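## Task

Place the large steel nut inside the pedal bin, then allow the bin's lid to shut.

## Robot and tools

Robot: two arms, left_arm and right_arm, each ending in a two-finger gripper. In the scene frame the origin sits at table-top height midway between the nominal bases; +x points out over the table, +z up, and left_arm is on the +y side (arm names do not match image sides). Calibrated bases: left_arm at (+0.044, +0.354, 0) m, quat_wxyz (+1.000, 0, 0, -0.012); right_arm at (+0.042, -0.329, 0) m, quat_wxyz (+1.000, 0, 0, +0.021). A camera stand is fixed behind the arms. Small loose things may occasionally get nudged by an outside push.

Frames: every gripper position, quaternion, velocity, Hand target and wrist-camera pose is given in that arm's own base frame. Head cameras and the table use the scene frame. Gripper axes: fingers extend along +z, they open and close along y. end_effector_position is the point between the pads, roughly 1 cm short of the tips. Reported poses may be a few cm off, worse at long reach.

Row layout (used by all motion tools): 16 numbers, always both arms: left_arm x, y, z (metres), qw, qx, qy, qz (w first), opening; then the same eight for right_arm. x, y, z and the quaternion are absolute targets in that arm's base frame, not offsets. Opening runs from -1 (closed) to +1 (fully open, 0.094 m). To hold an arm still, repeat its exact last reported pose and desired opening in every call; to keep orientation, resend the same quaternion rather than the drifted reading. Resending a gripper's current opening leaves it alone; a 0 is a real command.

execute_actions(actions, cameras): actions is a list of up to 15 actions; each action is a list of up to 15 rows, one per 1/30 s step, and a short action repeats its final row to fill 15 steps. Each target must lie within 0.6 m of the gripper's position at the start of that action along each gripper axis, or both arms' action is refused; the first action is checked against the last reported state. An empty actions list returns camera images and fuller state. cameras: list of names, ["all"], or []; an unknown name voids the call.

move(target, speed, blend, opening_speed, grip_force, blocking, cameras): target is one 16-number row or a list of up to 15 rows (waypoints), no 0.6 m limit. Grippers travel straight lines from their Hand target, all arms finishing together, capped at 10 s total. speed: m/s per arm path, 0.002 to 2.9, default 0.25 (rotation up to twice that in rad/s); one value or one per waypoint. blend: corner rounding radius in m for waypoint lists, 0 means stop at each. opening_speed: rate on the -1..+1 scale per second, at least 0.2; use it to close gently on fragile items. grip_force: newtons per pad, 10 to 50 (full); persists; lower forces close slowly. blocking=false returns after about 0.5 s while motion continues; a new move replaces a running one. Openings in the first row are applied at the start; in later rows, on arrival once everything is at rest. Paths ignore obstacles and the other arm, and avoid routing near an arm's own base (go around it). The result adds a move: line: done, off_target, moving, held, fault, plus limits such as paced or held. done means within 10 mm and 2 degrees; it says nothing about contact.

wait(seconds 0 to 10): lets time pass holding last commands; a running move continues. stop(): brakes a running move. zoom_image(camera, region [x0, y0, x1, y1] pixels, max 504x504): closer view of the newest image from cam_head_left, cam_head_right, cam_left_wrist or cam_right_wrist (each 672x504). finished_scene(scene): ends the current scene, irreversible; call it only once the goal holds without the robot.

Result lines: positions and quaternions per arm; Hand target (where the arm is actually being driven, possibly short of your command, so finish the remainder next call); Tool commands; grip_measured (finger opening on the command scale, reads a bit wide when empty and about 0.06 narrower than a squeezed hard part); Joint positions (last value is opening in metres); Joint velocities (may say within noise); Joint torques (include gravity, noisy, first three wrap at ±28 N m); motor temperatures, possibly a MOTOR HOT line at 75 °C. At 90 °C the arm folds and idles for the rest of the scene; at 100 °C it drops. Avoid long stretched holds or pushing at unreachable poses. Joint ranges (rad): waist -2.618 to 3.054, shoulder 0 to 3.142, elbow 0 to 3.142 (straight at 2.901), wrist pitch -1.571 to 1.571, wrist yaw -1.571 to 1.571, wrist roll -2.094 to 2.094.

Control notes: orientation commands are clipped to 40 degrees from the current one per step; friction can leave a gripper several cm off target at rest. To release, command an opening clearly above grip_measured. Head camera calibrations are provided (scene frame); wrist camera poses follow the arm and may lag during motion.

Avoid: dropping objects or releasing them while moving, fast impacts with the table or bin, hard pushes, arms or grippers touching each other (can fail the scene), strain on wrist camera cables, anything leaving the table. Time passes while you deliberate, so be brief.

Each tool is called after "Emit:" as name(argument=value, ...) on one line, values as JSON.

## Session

Emit:
execute_actions(actions=[])

Emit:
zoom_image(camera="cam_head_left", region=[150, 60, 520, 330])

Scene clock: 0.00 s.
left_arm: end_effector_position=(+0.4165, +0.0119, +0.1431) grip_measured=+1.000 end_effector_quat_wxyz=(+0.633, -0.030, +0.773, -0.003) | right_arm: end_effector_position=(+0.4045, +0.0286, +0.1142) grip_measured=+1.000 end_effector_quat_wxyz=(+0.608, -0.038, +0.792, +0.047)
Joint positions: left_arm=[0.021 1.512 0.422 0.892 -0.013 -0.047 0.094] | right_arm=[0.025 1.552 0.372 0.919 -0.096 0.003 0.094]
Joint velocities: within noise
Joint torques (N m): no reading
Motor temperatures (°C): left_arm=[22 22 24 21 23 21 22] | right_arm=[21 21 25 21 19 22 23]
Heat: left arm: 24 °C; right arm: 25 °C.
Hand target: left_arm +0.4176, +0.0120, +0.1468; +0.637, -0.030, +0.771, -0.003 | right_arm +0.4070, +0.0288, +0.1221; +0.616, -0.039, +0.785, +0.047
Tool commands: left_gripper/opening=+1.0 right_gripper/opening=+1.0
camera_calibration:
cam_left_wrist: T_world_to_cam=[[0.0475217, -0.99587, 0.0773639, -0.02181], [-0.488628, -0.0907286, -0.867762, 0.364576], [0.871197, 0.00343539, -0.490922, -0.184696], [0, 0, 0, 1]] pos_world=[0.340085, 0.011992, 0.227381]
cam_right_wrist: T_world_to_cam=[[0.0828455, -0.996547, -0.00560154, -0.0100078], [-0.533133, -0.0395704, -0.845106, 0.350443], [0.841965, 0.0729996, -0.53457, -0.173487], [0, 0, 0, 1]] pos_world=[0.333732, 0.0165584, 0.203364]

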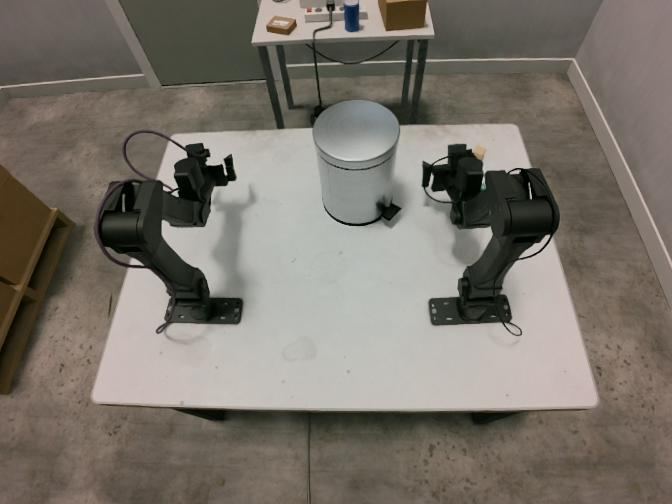

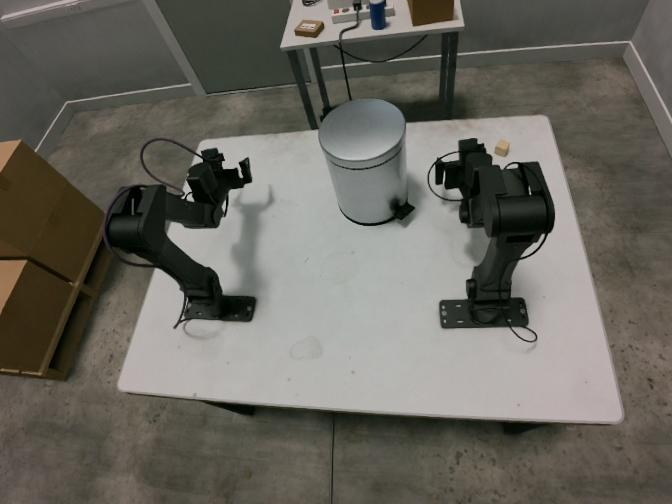

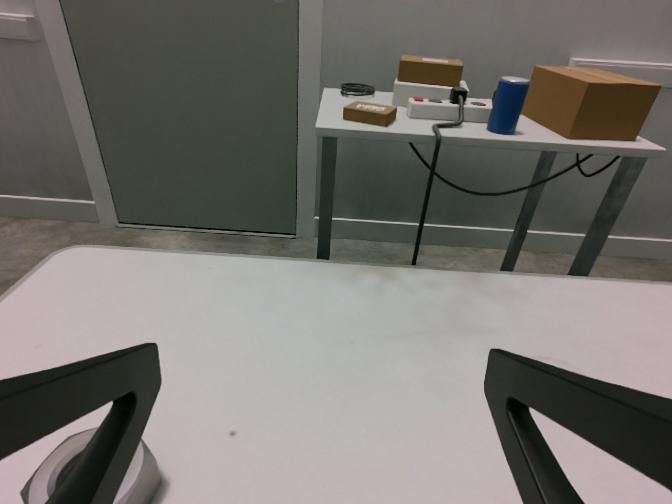

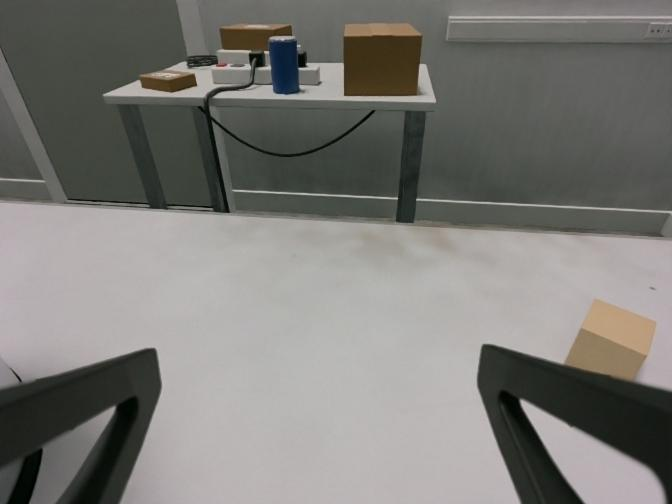

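Scaled by 1.362.

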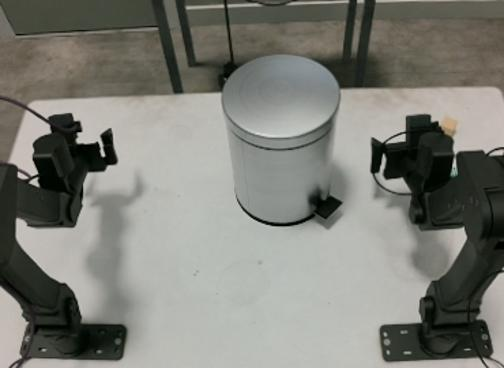

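Emit:
move(target=[0.42,0.12,0.2,0,-0.139,0.990,0,1,0.21,0.12,0.2,0.368,-0.255,0.888,0.106,-1], cameras=["all"])

Scene clock: 22.63 s.
left_arm: end_effector_position=(+0.4190, +0.1160, +0.2004) grip_measured=+1.000 end_effector_quat_wxyz=(+0.099, -0.141, +0.985, +0.009) | right_arm: end_effector_position=(+0.2085, +0.1195, +0.1869) grip_measured=-0.995 end_effector_quat_wxyz=(+0.353, -0.257, +0.893, +0.105)
Joint positions: left_arm=[0.271 2.103 2.27 -1.54 0.008 -0.014 0.094] | right_arm=[0.46 0.752 0.796 -0.864 -0.075 -0.072 0]
Joint torques (N m): left_arm=[0.43 -9.8 7.35 0.56 -0.03 0.11] | right_arm=[0.39 -0.87 7.76 1.36 -0.02 0.08]
Heat: left arm: 26 °C; right arm: 26 °C.
Hand target: left_arm +0.4198, +0.1198, +0.1995; +0.095, -0.139, +0.986, +0.012 | right_arm +0.2099, +0.1200, +0.1998; +0.368, -0.255, +0.888, +0.106
Off the commanded pose: left_arm 0.004 m, 11 deg | right_arm 0.013 m, 2 deg.
joint sent to its limit (left arm) — joint 4 (wrist pitch), lower limit. The joint targets are off in orientation, not in position.
move: off_target (left_arm, right_arm)
camera_calibration:
cam_left_wrist: T_world_to_cam=[[0.311586, -0.950025, 0.0191456, -0.0270132], [-0.944287, -0.307331, 0.117771, 0.443427], [-0.106002, -0.0547749, -0.992856, 0.357665], [0, 0, 0, 1]] pos_world=[0.465052, 0.130207, 0.303404]
cam_right_wrist: T_world_to_cam=[[0.51893, -0.85425, 0.0311225, -0.0175237], [-0.761994, -0.478773, -0.436053, 0.3347], [0.387399, 0.202566, -0.899383, 0.171334], [0, 0, 0, 1]] pos_world=[0.197759, 0.11057, 0.300587]

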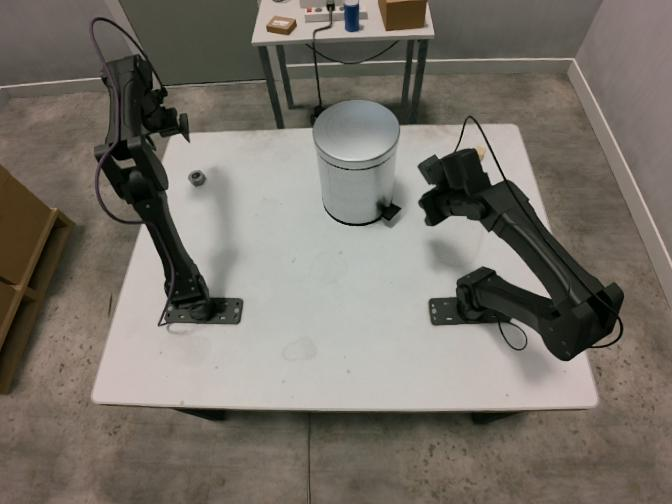

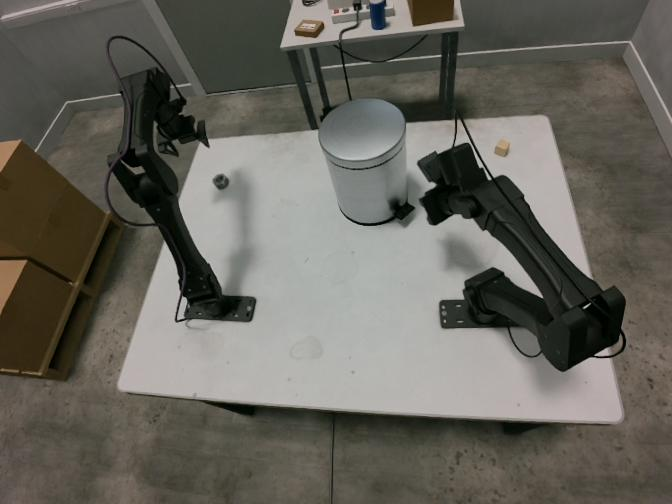

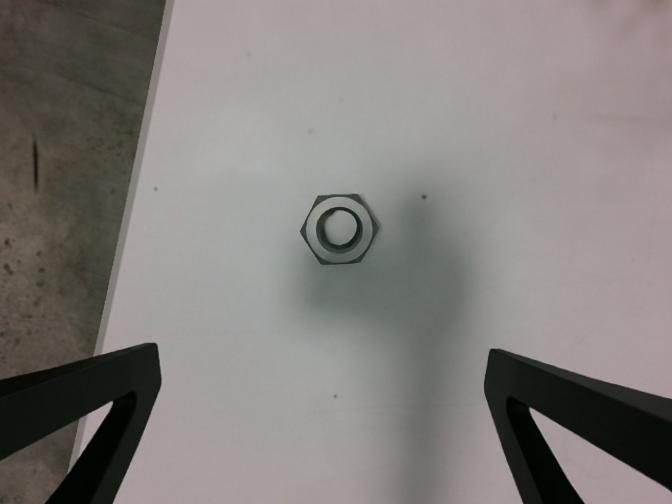

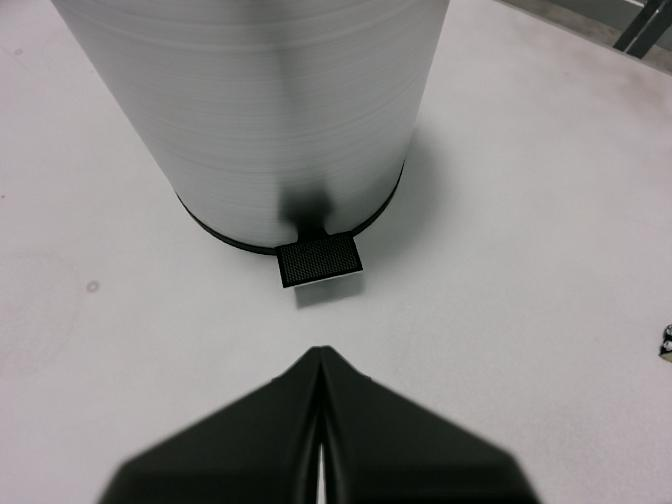

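Emit:
move(target=[0.449,0.117,0.10,0,0.122,0.9925,0,1,0.278,0.162,0.105,0.368,-0.255,0.888,0.106,-1], speed=0.2, cameras=["cam_left_wrist","cam_right_wrist"])

Scene clock: 37.10 s.
left_arm: end_effector_position=(+0.4470, +0.1191, +0.1024) grip_measured=+1.000 end_effector_quat_wxyz=(+0.005, +0.113, +0.994, +0.001) | right_arm: end_effector_position=(+0.2765, +0.1606, +0.1053) grip_measured=-0.995 end_effector_quat_wxyz=(+0.363, -0.256, +0.889, +0.107)
Joint positions: left_arm=[0.259 2.396 2.376 -1.54 0.001 0.486 0.094] | right_arm=[0.495 1.109 0.585 -0.271 -0.05 -0.045 0]
Joint torques (N m): left_arm=[-0.62 -11.95 7.36 0.24 0 0.13] | right_arm=[0.46 -2.66 5.15 1.66 0.05 0.06]
Heat: left arm: 26 °C; right arm: 26 °C.
Hand target: left_arm +0.4488, +0.1170, +0.0999; +0.001, +0.122, +0.993, +0.001 | right_arm +0.2779, +0.1619, +0.1050; +0.368, -0.255, +0.888, +0.106
Off the commanded pose: left_arm 0.004 m, 1 deg | right_arm 0.002 m, 1 deg.
joint sent to its limit (left arm) — joint 4 (wrist pitch), lower limit. The joint targets still meet the commanded pose.
move: done
camera_calibration:
cam_left_wrist: T_world_to_cam=[[-0.191369, -0.981516, -0.00191848, 0.199765], [-0.936246, 0.181955, 0.300559, 0.401925], [-0.294655, 0.0593137, -0.953761, 0.330194], [0, 0, 0, 1]] pos_world=[0.511823, 0.103355, 0.194508]
cam_right_wrist: T_world_to_cam=[[0.517049, -0.855311, 0.0332233, -0.0147532], [-0.753698, -0.473333, -0.455955, 0.369592], [0.405709, 0.210711, -0.889383, 0.0557655], [0, 0, 0, 1]] pos_world=[0.263564, 0.150571, 0.218604]
Images, in order (width x height): cam_left_wrist 672x504, cam_right_wrist 672x504.

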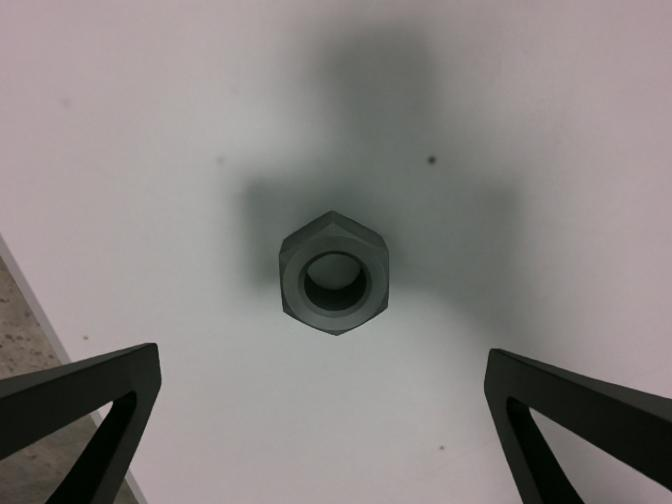

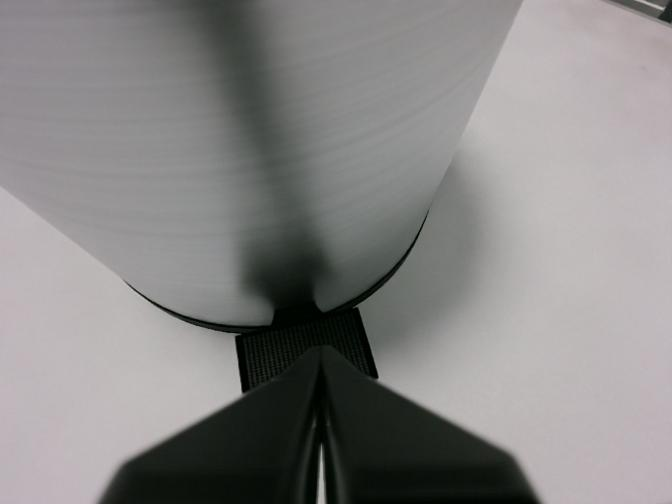

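Emit:
move(target=[[0.451,0.115,0.021,0,0.122,0.9925,0,1,0.280,0.168,0.09,0.368,-0.255,0.888,0.106,-1],[0.451,0.115,0.021,0,0.122,0.9925,0,-0.4,0.280,0.168,0.09,0.368,-0.255,0.888,0.106,-1]], speed=0.12, opening_speed=0.7, cameras=["cam_left_wrist"])

Scene clock: 49.03 s.
left_arm: end_effector_position=(+0.4494, +0.1179, +0.0258) grip_measured=-0.023 end_effector_quat_wxyz=(-0.001, +0.116, +0.993, +0.000) | right_arm: end_effector_position=(+0.2790, +0.1669, +0.0907) grip_measured=-0.995 end_effector_quat_wxyz=(+0.364, -0.256, +0.889, +0.107)
Joint positions: left_arm=[0.254 2.396 2.071 -1.248 -0.001 0.486 0.046] | right_arm=[0.517 1.158 0.549 -0.184 -0.034 -0.03 0]
Joint torques (N m): left_arm=[-0.65 -13.42 4.44 0.51 0.02 0.07] | right_arm=[0.46 -2.96 4.98 1.63 0.06 0.06]
Heat: left arm: 26 °C; right arm: 26 °C.
Hand target: left_arm +0.4509, +0.1150, +0.0210; +0.000, +0.122, +0.993, +0.000 | right_arm +0.2799, +0.1679, +0.0900; +0.368, -0.255, +0.888, +0.106
Off the commanded pose: left_arm 0.006 m, 1 deg | right_arm 0.002 m, 1 deg.
move: done
camera_calibration:
cam_left_wrist: T_world_to_cam=[[-0.196253, -0.980551, 0.00204191, 0.200843], [-0.931344, 0.187055, 0.312425, 0.424155], [-0.306731, 0.0594128, -0.94994, 0.263311], [0, 0, 0, 1]] pos_world=[0.515216, 0.101953, 0.117203]
Images, in order (width x height): cam_left_wrist 672x504.

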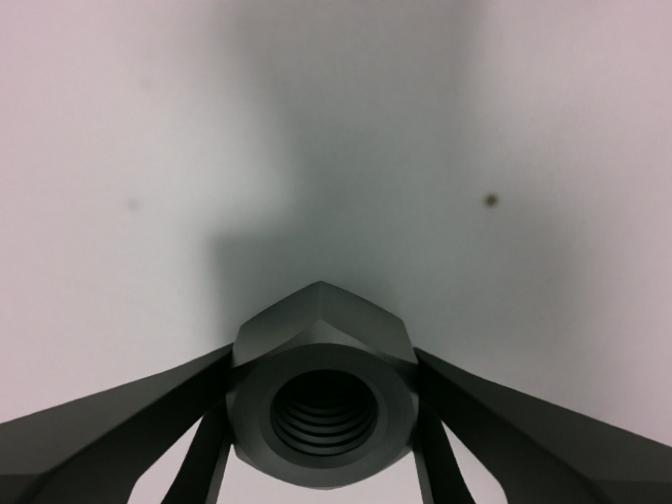

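Emit:
move(target=[[0.445,0.118,0.12,0,0.122,0.9925,0,-0.4,0.280,0.168,0.09,0.368,-0.255,0.888,0.106,-1],[0.23,-0.15,0.40,0.315,0.367,0.865,-0.134,-0.4,0.280,0.168,0.09,0.368,-0.255,0.888,0.106,-1]], blend=[0.04,0])

Emit:
move(target=[[0.23,-0.15,0.40,0.315,0.367,0.865,-0.134,-0.4,0.278,0.168,0.0,0.368,-0.255,0.888,0.106,-1],[0.23,-0.15,0.40,0.315,0.367,0.865,-0.134,-0.4,0.273,0.164,-0.06,0.368,-0.255,0.888,0.106,-1]], speed=0.06, blend=[0.01,0], cameras=["all"])

Scene clock: 68.93 s.
left_arm: end_effector_position=(+0.2318, -0.1478, +0.3872) grip_measured=-0.023 end_effector_quat_wxyz=(+0.326, +0.360, +0.864, -0.131) | right_arm: end_effector_position=(+0.2790, +0.1669, +0.0907) grip_measured=-0.995 end_effector_quat_wxyz=(+0.364, -0.256, +0.889, +0.107)
Joint positions: left_arm=[-0.42 1.357 2.038 -1.567 0.231 0.286 0.046] | right_arm=[0.517 1.158 0.549 -0.184 -0.034 -0.03 0]
Joint torques (N m): left_arm=[-0.59 -3.74 6.19 1.57 0.19 -0.06] | right_arm=[0.47 -2.95 5 1.62 0.05 0.06]
Heat: left arm: 26 °C; right arm: 26 °C.
Hand target: left_arm +0.2299, -0.1500, +0.3994; +0.346, +0.360, +0.856, -0.137 | right_arm +0.2799, +0.1679, +0.0900; +0.368, -0.255, +0.888, +0.106
Off the commanded pose: left_arm 0.013 m, 2 deg | right_arm 0.002 m, 1 deg.
joint read past its limit (left arm) — joint 4 (wrist pitch), lower limit.
joint sent to its limit (left arm) — joint 4 (wrist pitch), lower limit. The joint targets are off in orientation, not in position.
move: off_target (left_arm)

Scene clock: 72.33 s.
left_arm: end_effector_position=(+0.2319, -0.1477, +0.3872) grip_measured=-0.023 end_effector_quat_wxyz=(+0.326, +0.360, +0.865, -0.131) | right_arm: end_effector_position=(+0.2952, +0.1669, +0.0212) grip_measured=-0.995 end_effector_quat_wxyz=(+0.509, -0.226, +0.821, +0.124)
Joint positions: left_arm=[-0.42 1.357 2.038 -1.567 0.231 0.285 0.046] | right_arm=[0.516 1.713 0.134 1.109 0.008 -0.027 0]
Joint torques (N m): left_arm=[-0.59 -3.79 6.19 1.56 0.18 -0.06] | right_arm=[0.42 1.02 3.45 -0.41 -0.37 0.07]
Heat: left arm: 26 °C; right arm: 26 °C.
Hand target: left_arm +0.2300, -0.1500, +0.3994; +0.346, +0.359, +0.856, -0.137 | right_arm +0.2588, +0.1548, -0.0443; +0.380, -0.251, +0.883, +0.109
Off the commanded pose: left_arm 0.013 m, 2 deg | right_arm 0.084 m, 18 deg.
joint read past its limit (left arm) — joint 4 (wrist pitch), lower limit.
joint sent to its limit (left arm) — joint 4 (wrist pitch), lower limit. The joint targets are off in orientation, not in position.
move: off_target (left_arm, right_arm)
camera_calibration:
cam_left_wrist: T_world_to_cam=[[-0.68902, -0.724578, 0.0154078, 0.0439375], [-0.671223, 0.629977, -0.390626, 0.435692], [0.273332, -0.279491, -0.920421, 0.359606], [0, 0, 0, 1]] pos_world=[0.224429, -0.142133, 0.500504]
cam_right_wrist: T_world_to_cam=[[0.471308, -0.880179, 0.0561681, 0.000954398], [-0.595091, -0.364364, -0.716314, 0.288782], [0.65095, 0.304179, -0.695514, -0.119972], [0, 0, 0, 1]] pos_world=[0.249497, 0.142555, 0.123363]

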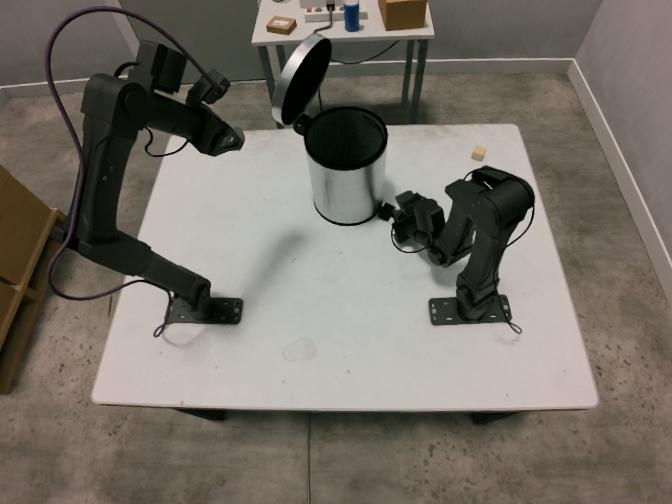

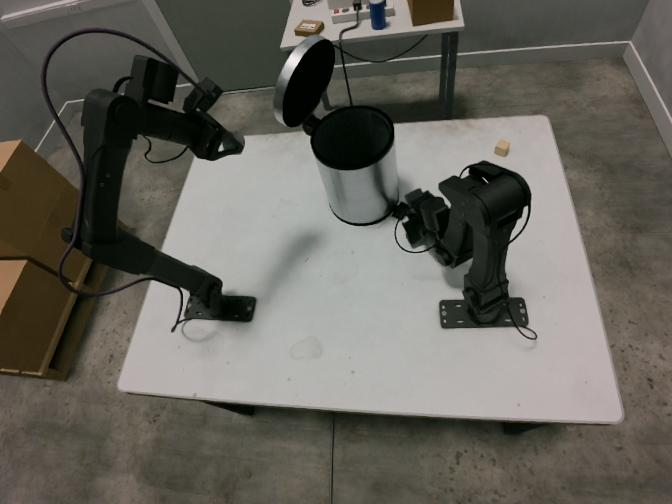

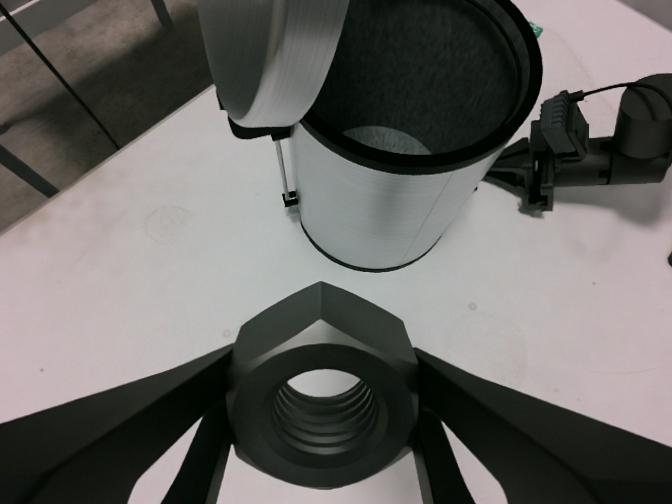

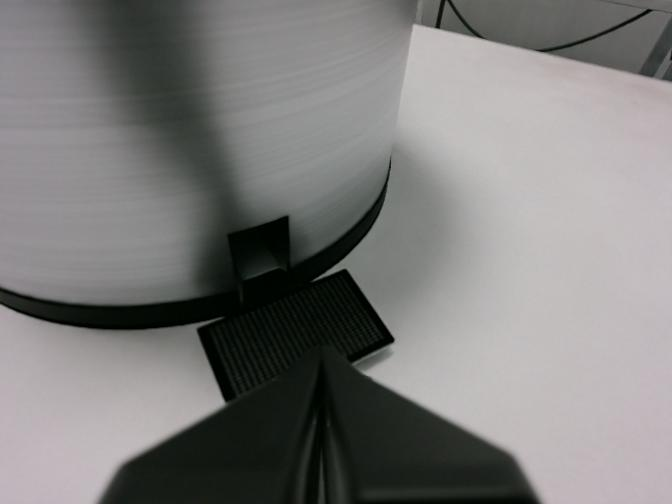

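Emit:
move(target=[[0.275,-0.32,0.41,0.315,0.367,0.865,-0.134,-0.4,0.273,0.164,-0.06,0.368,-0.255,0.888,0.106,-1],[0.37,-0.388,0.37,0.315,0.367,0.865,-0.134,-0.4,0.273,0.164,-0.06,0.368,-0.255,0.888,0.106,-1]], blend=[0.04,0], speed=0.2, cameras=["all"])

Scene clock: 91.73 s.
left_arm: end_effector_position=(+0.3625, -0.3815, +0.3490) grip_measured=-0.023 end_effector_quat_wxyz=(+0.366, +0.355, +0.846, -0.156) | right_arm: end_effector_position=(+0.2969, +0.1680, +0.0166) grip_measured=-0.995 end_effector_quat_wxyz=(+0.505, -0.226, +0.824, +0.124)
Joint positions: left_arm=[-0.817 2.216 2.835 -1.372 -0.012 -0.017 0.046] | right_arm=[0.515 1.745 0.145 1.122 0.007 -0.024 0]
Joint torques (N m): left_arm=[0.25 -11.56 7.23 2.12 0.06 0.11] | right_arm=[0.44 -0.17 2.99 -0.4 -0.36 0.02]
Heat: left arm: 26 °C; right arm: 25 °C.
Hand target: left_arm +0.3684, -0.3864, +0.3695; +0.400, +0.352, +0.829, -0.171 | right_arm +0.2606, +0.1558, -0.0459; +0.381, -0.251, +0.883, +0.109
Off the commanded pose: left_arm 0.023 m, 7 deg | right_arm 0.080 m, 18 deg.
elbow stopped short (left arm): the move would have taken joint 3 (elbow) straighter than the controller allows.
move: off_target (left_arm, right_arm)
camera_calibration:
cam_left_wrist: T_world_to_cam=[[-0.699069, -0.71444, 0.0296334, -0.0323084], [-0.636747, 0.603121, -0.480414, 0.66438], [0.325354, -0.354711, -0.876541, 0.160554], [0, 0, 0, 1]] pos_world=[0.34822, -0.366834, 0.460867]
cam_right_wrist: T_world_to_cam=[[0.471484, -0.88023, 0.0538227, 0.00138727], [-0.601762, -0.365741, -0.710011, 0.289084], [0.644659, 0.302371, -0.70213, -0.122377], [0, 0, 0, 1]] pos_world=[0.252197, 0.143954, 0.119254]

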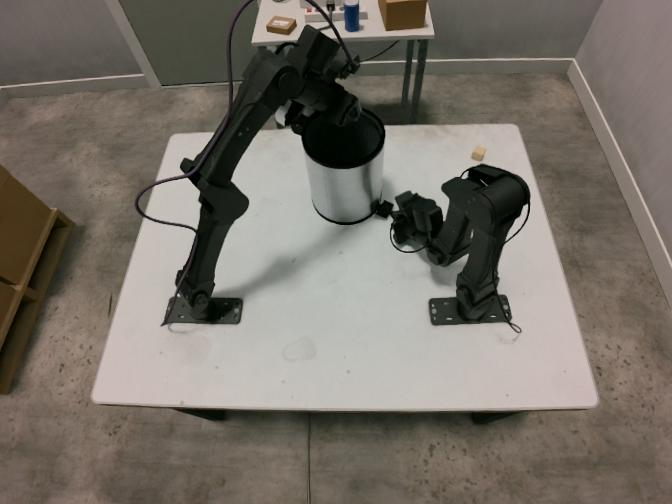

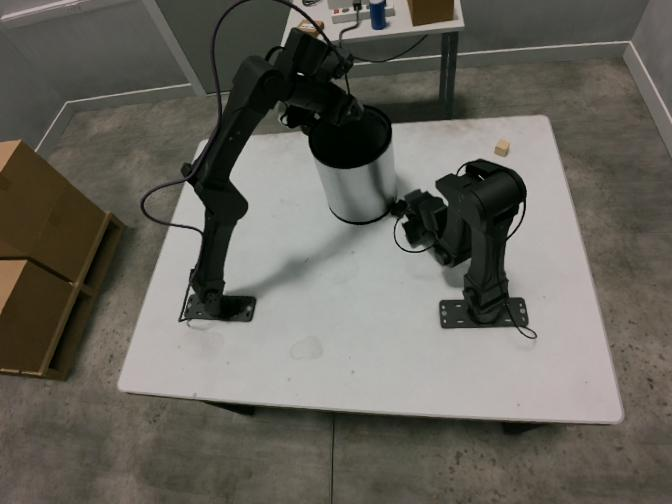

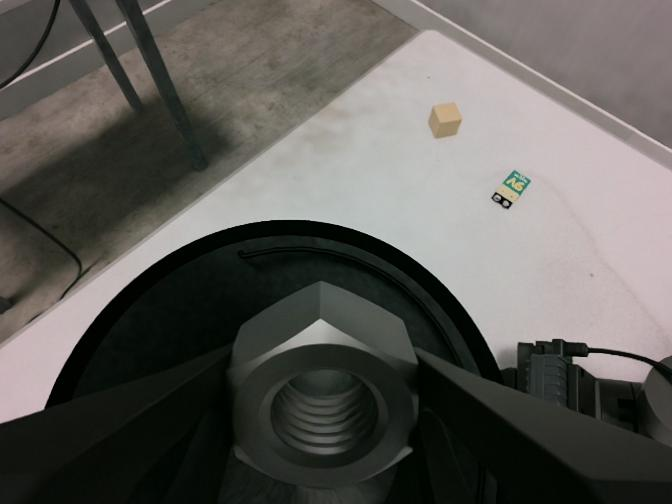

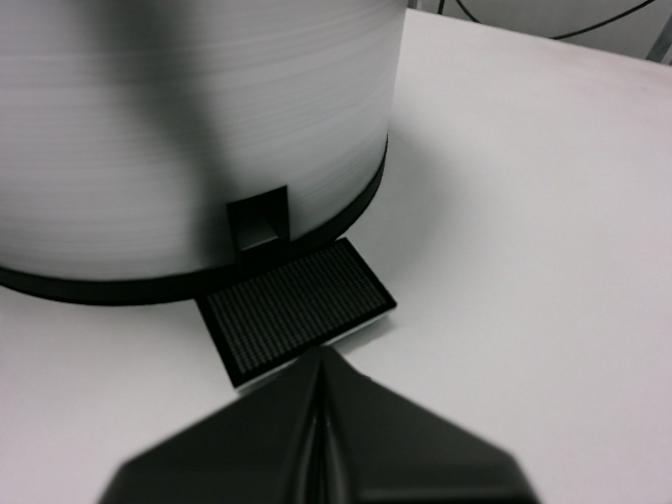

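Emit:
move(target=[[0.376,-0.376,0.22,0.277,0.373,0.878,-0.118,-0.4,0.273,0.164,-0.05,0.368,-0.255,0.888,0.106,-1],[0.38,-0.374,0.15,0.160,0.385,0.907,-0.068,-0.4,0.273,0.164,-0.05,0.368,-0.255,0.888,0.106,-1]], blend=[0.02,0], speed=0.13, cameras=["all"])

Scene clock: 113.33 s.
left_arm: end_effector_position=(+0.3850, -0.3951, +0.2638) grip_measured=-0.025 end_effector_quat_wxyz=(+0.311, +0.372, +0.866, -0.119) | right_arm: end_effector_position=(+0.3030, +0.1758, +0.0172) grip_measured=-0.995 end_effector_quat_wxyz=(+0.490, -0.233, +0.830, +0.129)
Joint positions: left_arm=[-0.808 2.211 2.505 -1.188 -0.023 0.012 0.046] | right_arm=[0.515 1.709 0.2 1 -0.014 -0.024 0]
Joint torques (N m): left_arm=[2.73 -1.85 1.16 0.15 0.35 0.06] | right_arm=[0.42 -2.21 1.57 -0.22 -0.16 0]
Motor temperatures (°C): left_arm=[22 25 27 26 23 21 24] | right_arm=[21 21 25 23 19 22 23]
Heat: left arm: 27 °C; right arm: 25 °C.
Hand target: left_arm +0.3753, -0.3710, +0.1630; +0.165, +0.381, +0.907, -0.073 | right_arm +0.2648, +0.1586, -0.0397; +0.377, -0.253, +0.884, +0.108
Off the commanded pose: left_arm 0.116 m, 19 deg | right_arm 0.074 m, 16 deg.
move: off_target (left_arm, right_arm)
camera_calibration:
cam_left_wrist: T_world_to_cam=[[-0.701394, -0.712769, -0.00275002, -0.0136271], [-0.665814, 0.656556, -0.354439, 0.645022], [0.254438, -0.24677, -0.935075, 0.159125], [0, 0, 0, 1]] pos_world=[0.379419, -0.393939, 0.377378]
cam_right_wrist: T_world_to_cam=[[0.489253, -0.871016, 0.0443003, -0.00153692], [-0.617077, -0.381616, -0.688175, 0.30301], [0.616317, 0.309355, -0.724191, -0.120507], [0, 0, 0, 1]] pos_world=[0.262003, 0.151574, 0.121322]

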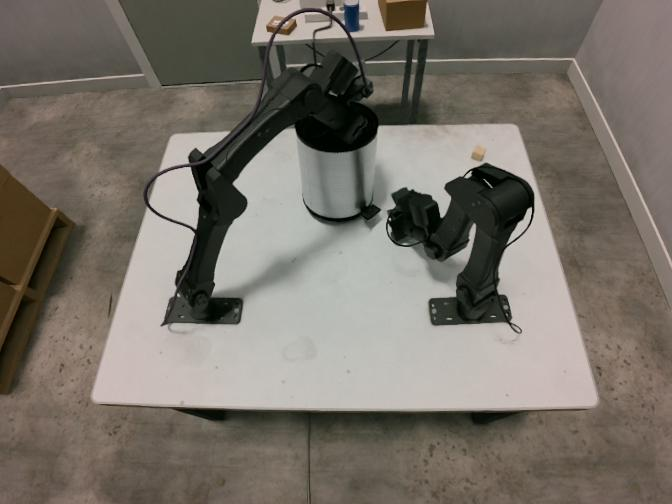

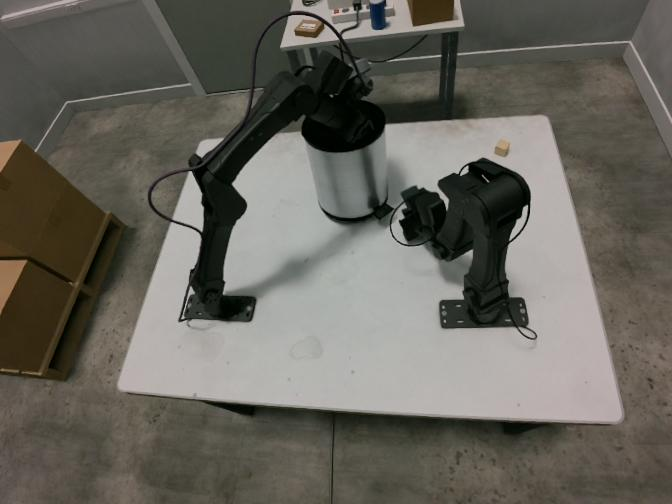

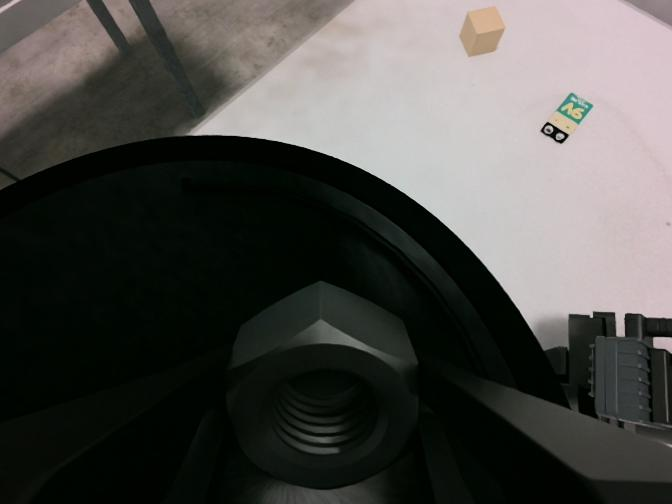

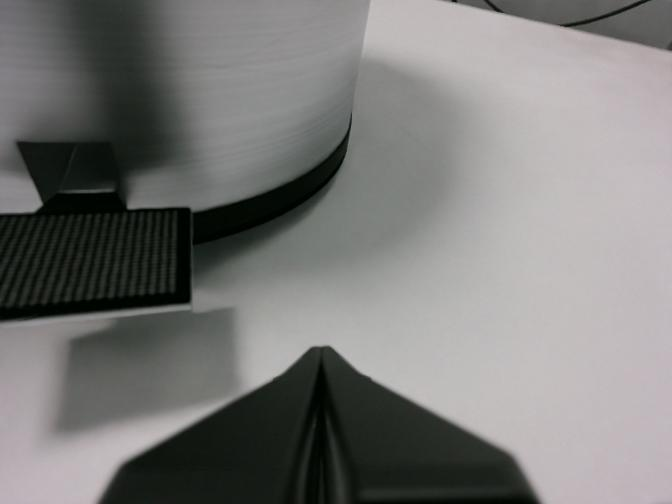

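Emit:
move(target=[0.37,-0.38,0.31,0.311,0.372,0.866,-0.119,-0.4,0.25,0.15,0.13,0.368,-0.255,0.888,0.106,-1], speed=0.1, cameras=["all"])

Emit:
zoom_image(camera="cam_head_left", region=[240, 40, 440, 240])

Scene clock: 122.93 s.
left_arm: end_effector_position=(+0.3667, -0.3753, +0.3017) grip_measured=-0.025 end_effector_quat_wxyz=(+0.306, +0.371, +0.869, -0.119) | right_arm: end_effector_position=(+0.2471, +0.1453, +0.1153) grip_measured=-0.995 end_effector_quat_wxyz=(+0.352, -0.252, +0.896, +0.098)
Joint positions: left_arm=[-0.805 2.282 2.835 -1.455 -0.019 0.008 0.046] | right_arm=[0.515 0.949 0.573 -0.446 -0.02 -0.024 0]
Joint torques (N m): left_arm=[-0.36 -11.38 7.27 1.56 -0.04 0.06] | right_arm=[0.35 -2.96 7.76 1.37 -0.11 -0.05]
Heat: left arm: 26 °C; right arm: 25 °C.
Hand target: left_arm +0.3694, -0.3794, +0.3096; +0.322, +0.370, +0.862, -0.124 | right_arm +0.2500, +0.1499, +0.1299; +0.368, -0.255, +0.888, +0.106
Off the commanded pose: left_arm 0.010 m, 1 deg | right_arm 0.016 m, 2 deg.
elbow stopped short (left arm): the move would have taken joint 3 (elbow) straighter than the controller allows.
move: off_target (right_arm)
camera_calibration:
cam_left_wrist: T_world_to_cam=[[-0.698837, -0.715273, 0.00333663, -0.016006], [-0.671866, 0.654813, -0.346144, 0.632264], [0.245403, -0.24414, -0.938175, 0.209412], [0, 0, 0, 1]] pos_world=[0.362221, -0.374337, 0.415373]
cam_right_wrist: T_world_to_cam=[[0.504738, -0.862386, 0.0391221, -0.00954726], [-0.770073, -0.470265, -0.431089, 0.345455], [0.390163, 0.18746, -0.901461, 0.0884068], [0, 0, 0, 1]] pos_world=[0.236351, 0.137649, 0.228991]

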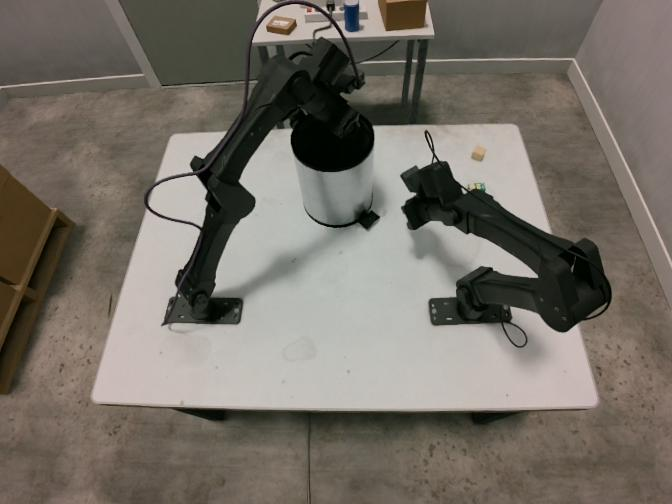

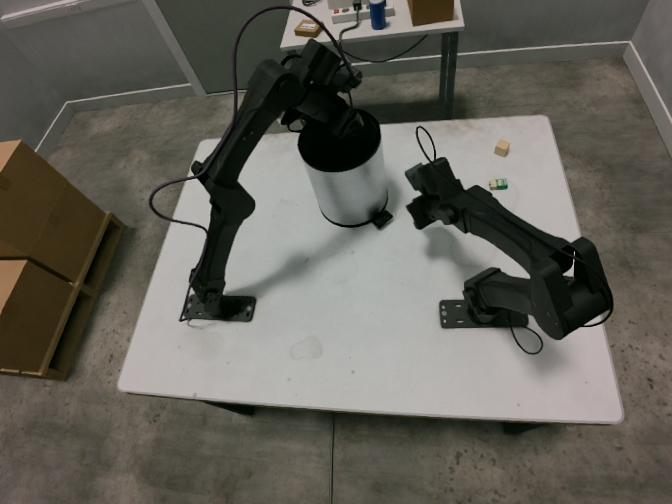

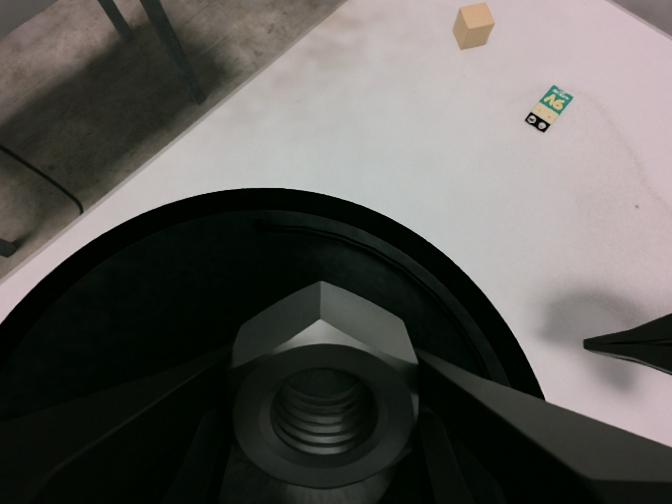

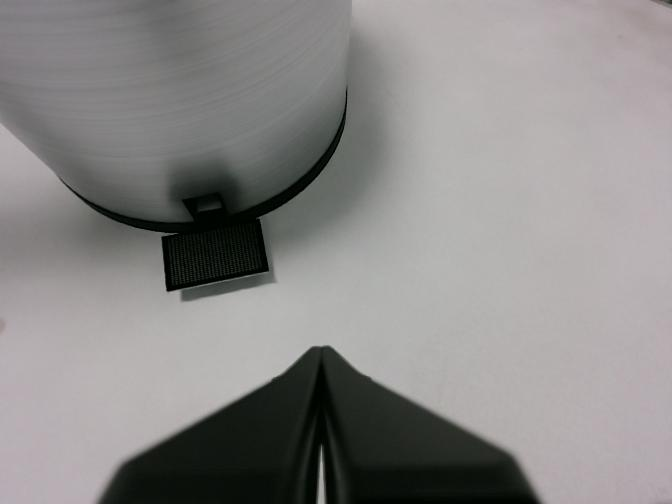

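Scaled by 2.520.

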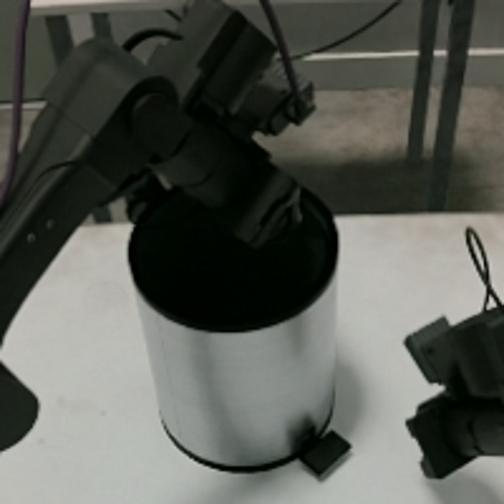

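Emit:
move(target=[0.37,-0.38,0.31,0.311,0.372,0.866,-0.119,-0.4,0.28,0.222,0.095,0.368,-0.255,0.888,0.106,-1], speed=0.15, cameras=["cam_right_wrist"])

Scene clock: 141.33 s.
left_arm: end_effector_position=(+0.3666, -0.3752, +0.3016) grip_measured=-0.025 end_effector_quat_wxyz=(+0.306, +0.371, +0.869, -0.119) | right_arm: end_effector_position=(+0.2705, +0.2146, +0.0823) grip_measured=-0.995 end_effector_quat_wxyz=(+0.349, -0.261, +0.895, +0.101)
Joint positions: left_arm=[-0.805 2.282 2.835 -1.456 -0.019 0.008 0.046] | right_arm=[0.723 1.294 0.623 -0.163 0.107 0.115 0]
Joint torques (N m): left_arm=[-0.36 -11.43 7.3 1.57 -0.03 0.05] | right_arm=[0.34 -3.84 7.54 1.6 0.13 0.06]
Heat: left arm: 27 °C; right arm: 27 °C.
Hand target: left_arm +0.3694, -0.3794, +0.3096; +0.322, +0.370, +0.862, -0.124 | right_arm +0.2794, +0.2216, +0.0954; +0.368, -0.255, +0.888, +0.106
Off the commanded pose: left_arm 0.010 m, 1 deg | right_arm 0.018 m, 2 deg.
elbow stopped short (left arm): the move would have taken joint 3 (elbow) straighter than the controller allows.
move: off_target (right_arm)
camera_calibration:
cam_right_wrist: T_world_to_cam=[[0.521907, -0.852131, 0.0385516, 0.0328668], [-0.762724, -0.486429, -0.426193, 0.382947], [0.381924, 0.193028, -0.903811, 0.037889], [0, 0, 0, 1]] pos_world=[0.260458, 0.206969, 0.196186]
Images, in order (width x height): cam_right_wrist 672x504.

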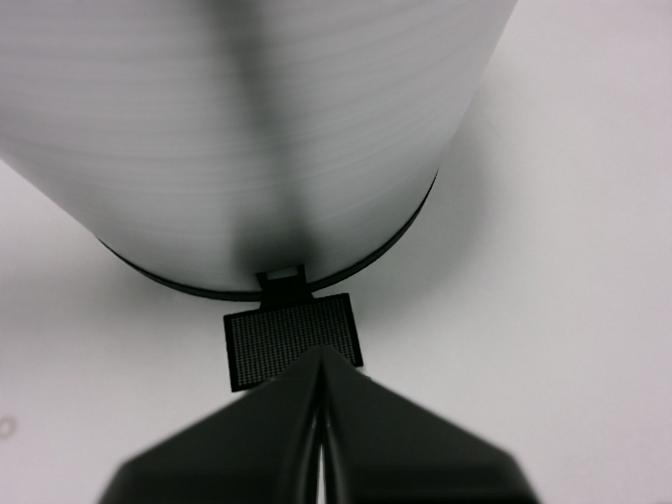

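Emit:
move(target=[[0.37,-0.38,0.31,0.311,0.372,0.866,-0.119,-0.4,0.287,0.236,0.095,0.368,-0.255,0.888,0.106,-1],[0.37,-0.38,0.31,0.311,0.372,0.866,-0.119,-0.4,0.285,0.232,0.0,0.368,-0.255,0.888,0.106,-1],[0.37,-0.38,0.31,0.311,0.372,0.866,-0.119,-0.4,0.283,0.23,-0.055,0.368,-0.255,0.888,0.106,-1]], speed=0.06, blend=[0,0.01,0], cameras=["all"])

Scene clock: 150.93 s.
left_arm: end_effector_position=(+0.3666, -0.3752, +0.3016) grip_measured=-0.025 end_effector_quat_wxyz=(+0.306, +0.371, +0.869, -0.119) | right_arm: end_effector_position=(+0.2974, +0.2401, +0.0270) grip_measured=-0.995 end_effector_quat_wxyz=(+0.487, -0.221, +0.831, +0.155)
Joint positions: left_arm=[-0.805 2.282 2.835 -1.456 -0.019 0.008 0.046] | right_arm=[0.752 1.738 0.335 0.898 0.161 0.138 0]
Joint torques (N m): left_arm=[-0.35 -11.43 7.32 1.57 -0.05 0.05] | right_arm=[-0.43 2.17 4.74 -0.12 -0.27 -0.01]
Heat: left arm: 27 °C; right arm: 27 °C.
Hand target: left_arm +0.3695, -0.3795, +0.3097; +0.323, +0.370, +0.862, -0.124 | right_arm +0.2708, +0.2195, -0.0413; +0.374, -0.252, +0.886, +0.109
Off the commanded pose: left_arm 0.010 m, 1 deg | right_arm 0.084 m, 17 deg.
elbow stopped short (left arm): the move would have taken joint 3 (elbow) straighter than the controller allows.
move: off_target (right_arm)
camera_calibration:
cam_left_wrist: T_world_to_cam=[[-0.698836, -0.715275, 0.00332851, -0.0160035], [-0.672045, 0.654992, -0.345457, 0.632076], [0.244917, -0.243655, -0.938429, 0.209781], [0, 0, 0, 1]] pos_world=[0.362221, -0.374337, 0.415273]
cam_right_wrist: T_world_to_cam=[[0.494166, -0.869271, -0.0129843, 0.0564729], [-0.629794, -0.347652, -0.694621, 0.326597], [0.5993, 0.351435, -0.719259, -0.135026], [0, 0, 0, 1]] pos_world=[0.258703, 0.210085, 0.130476]

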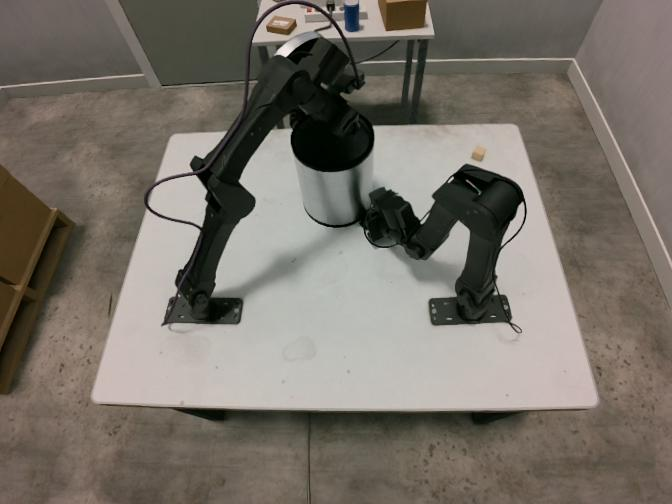

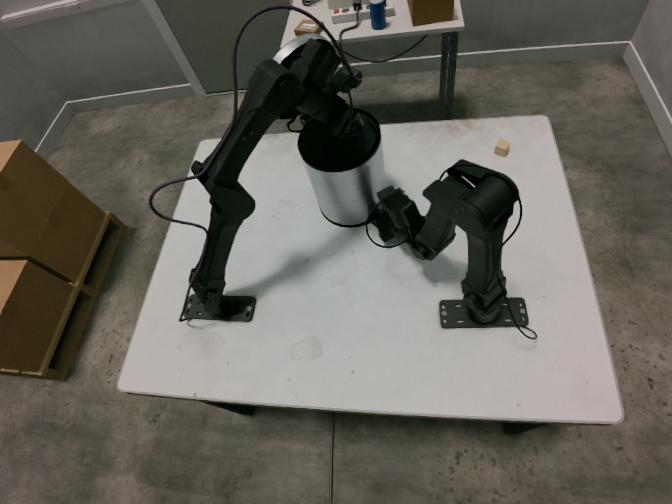

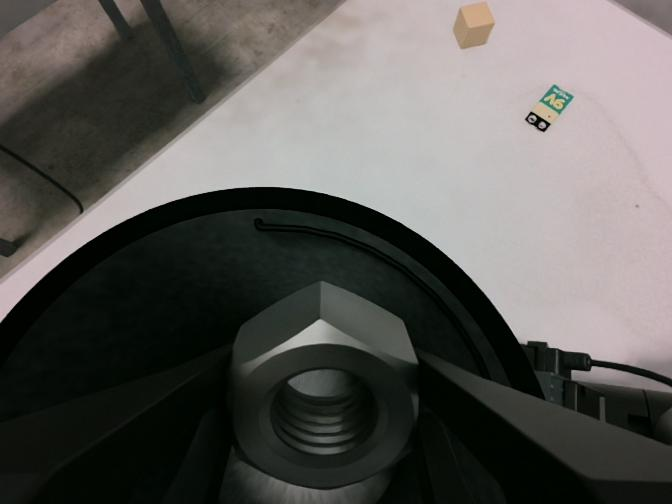

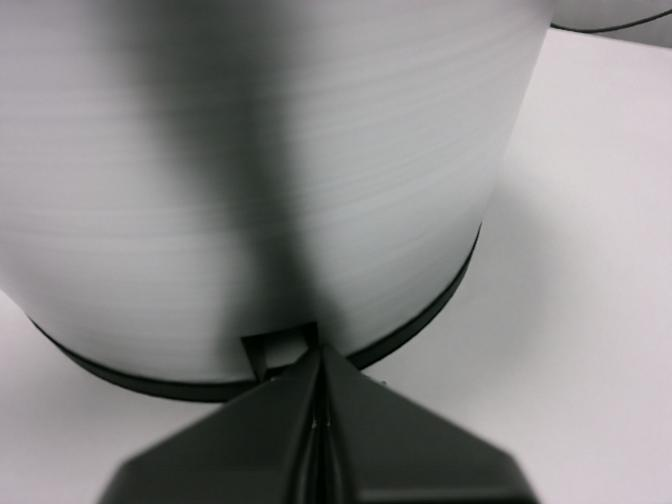

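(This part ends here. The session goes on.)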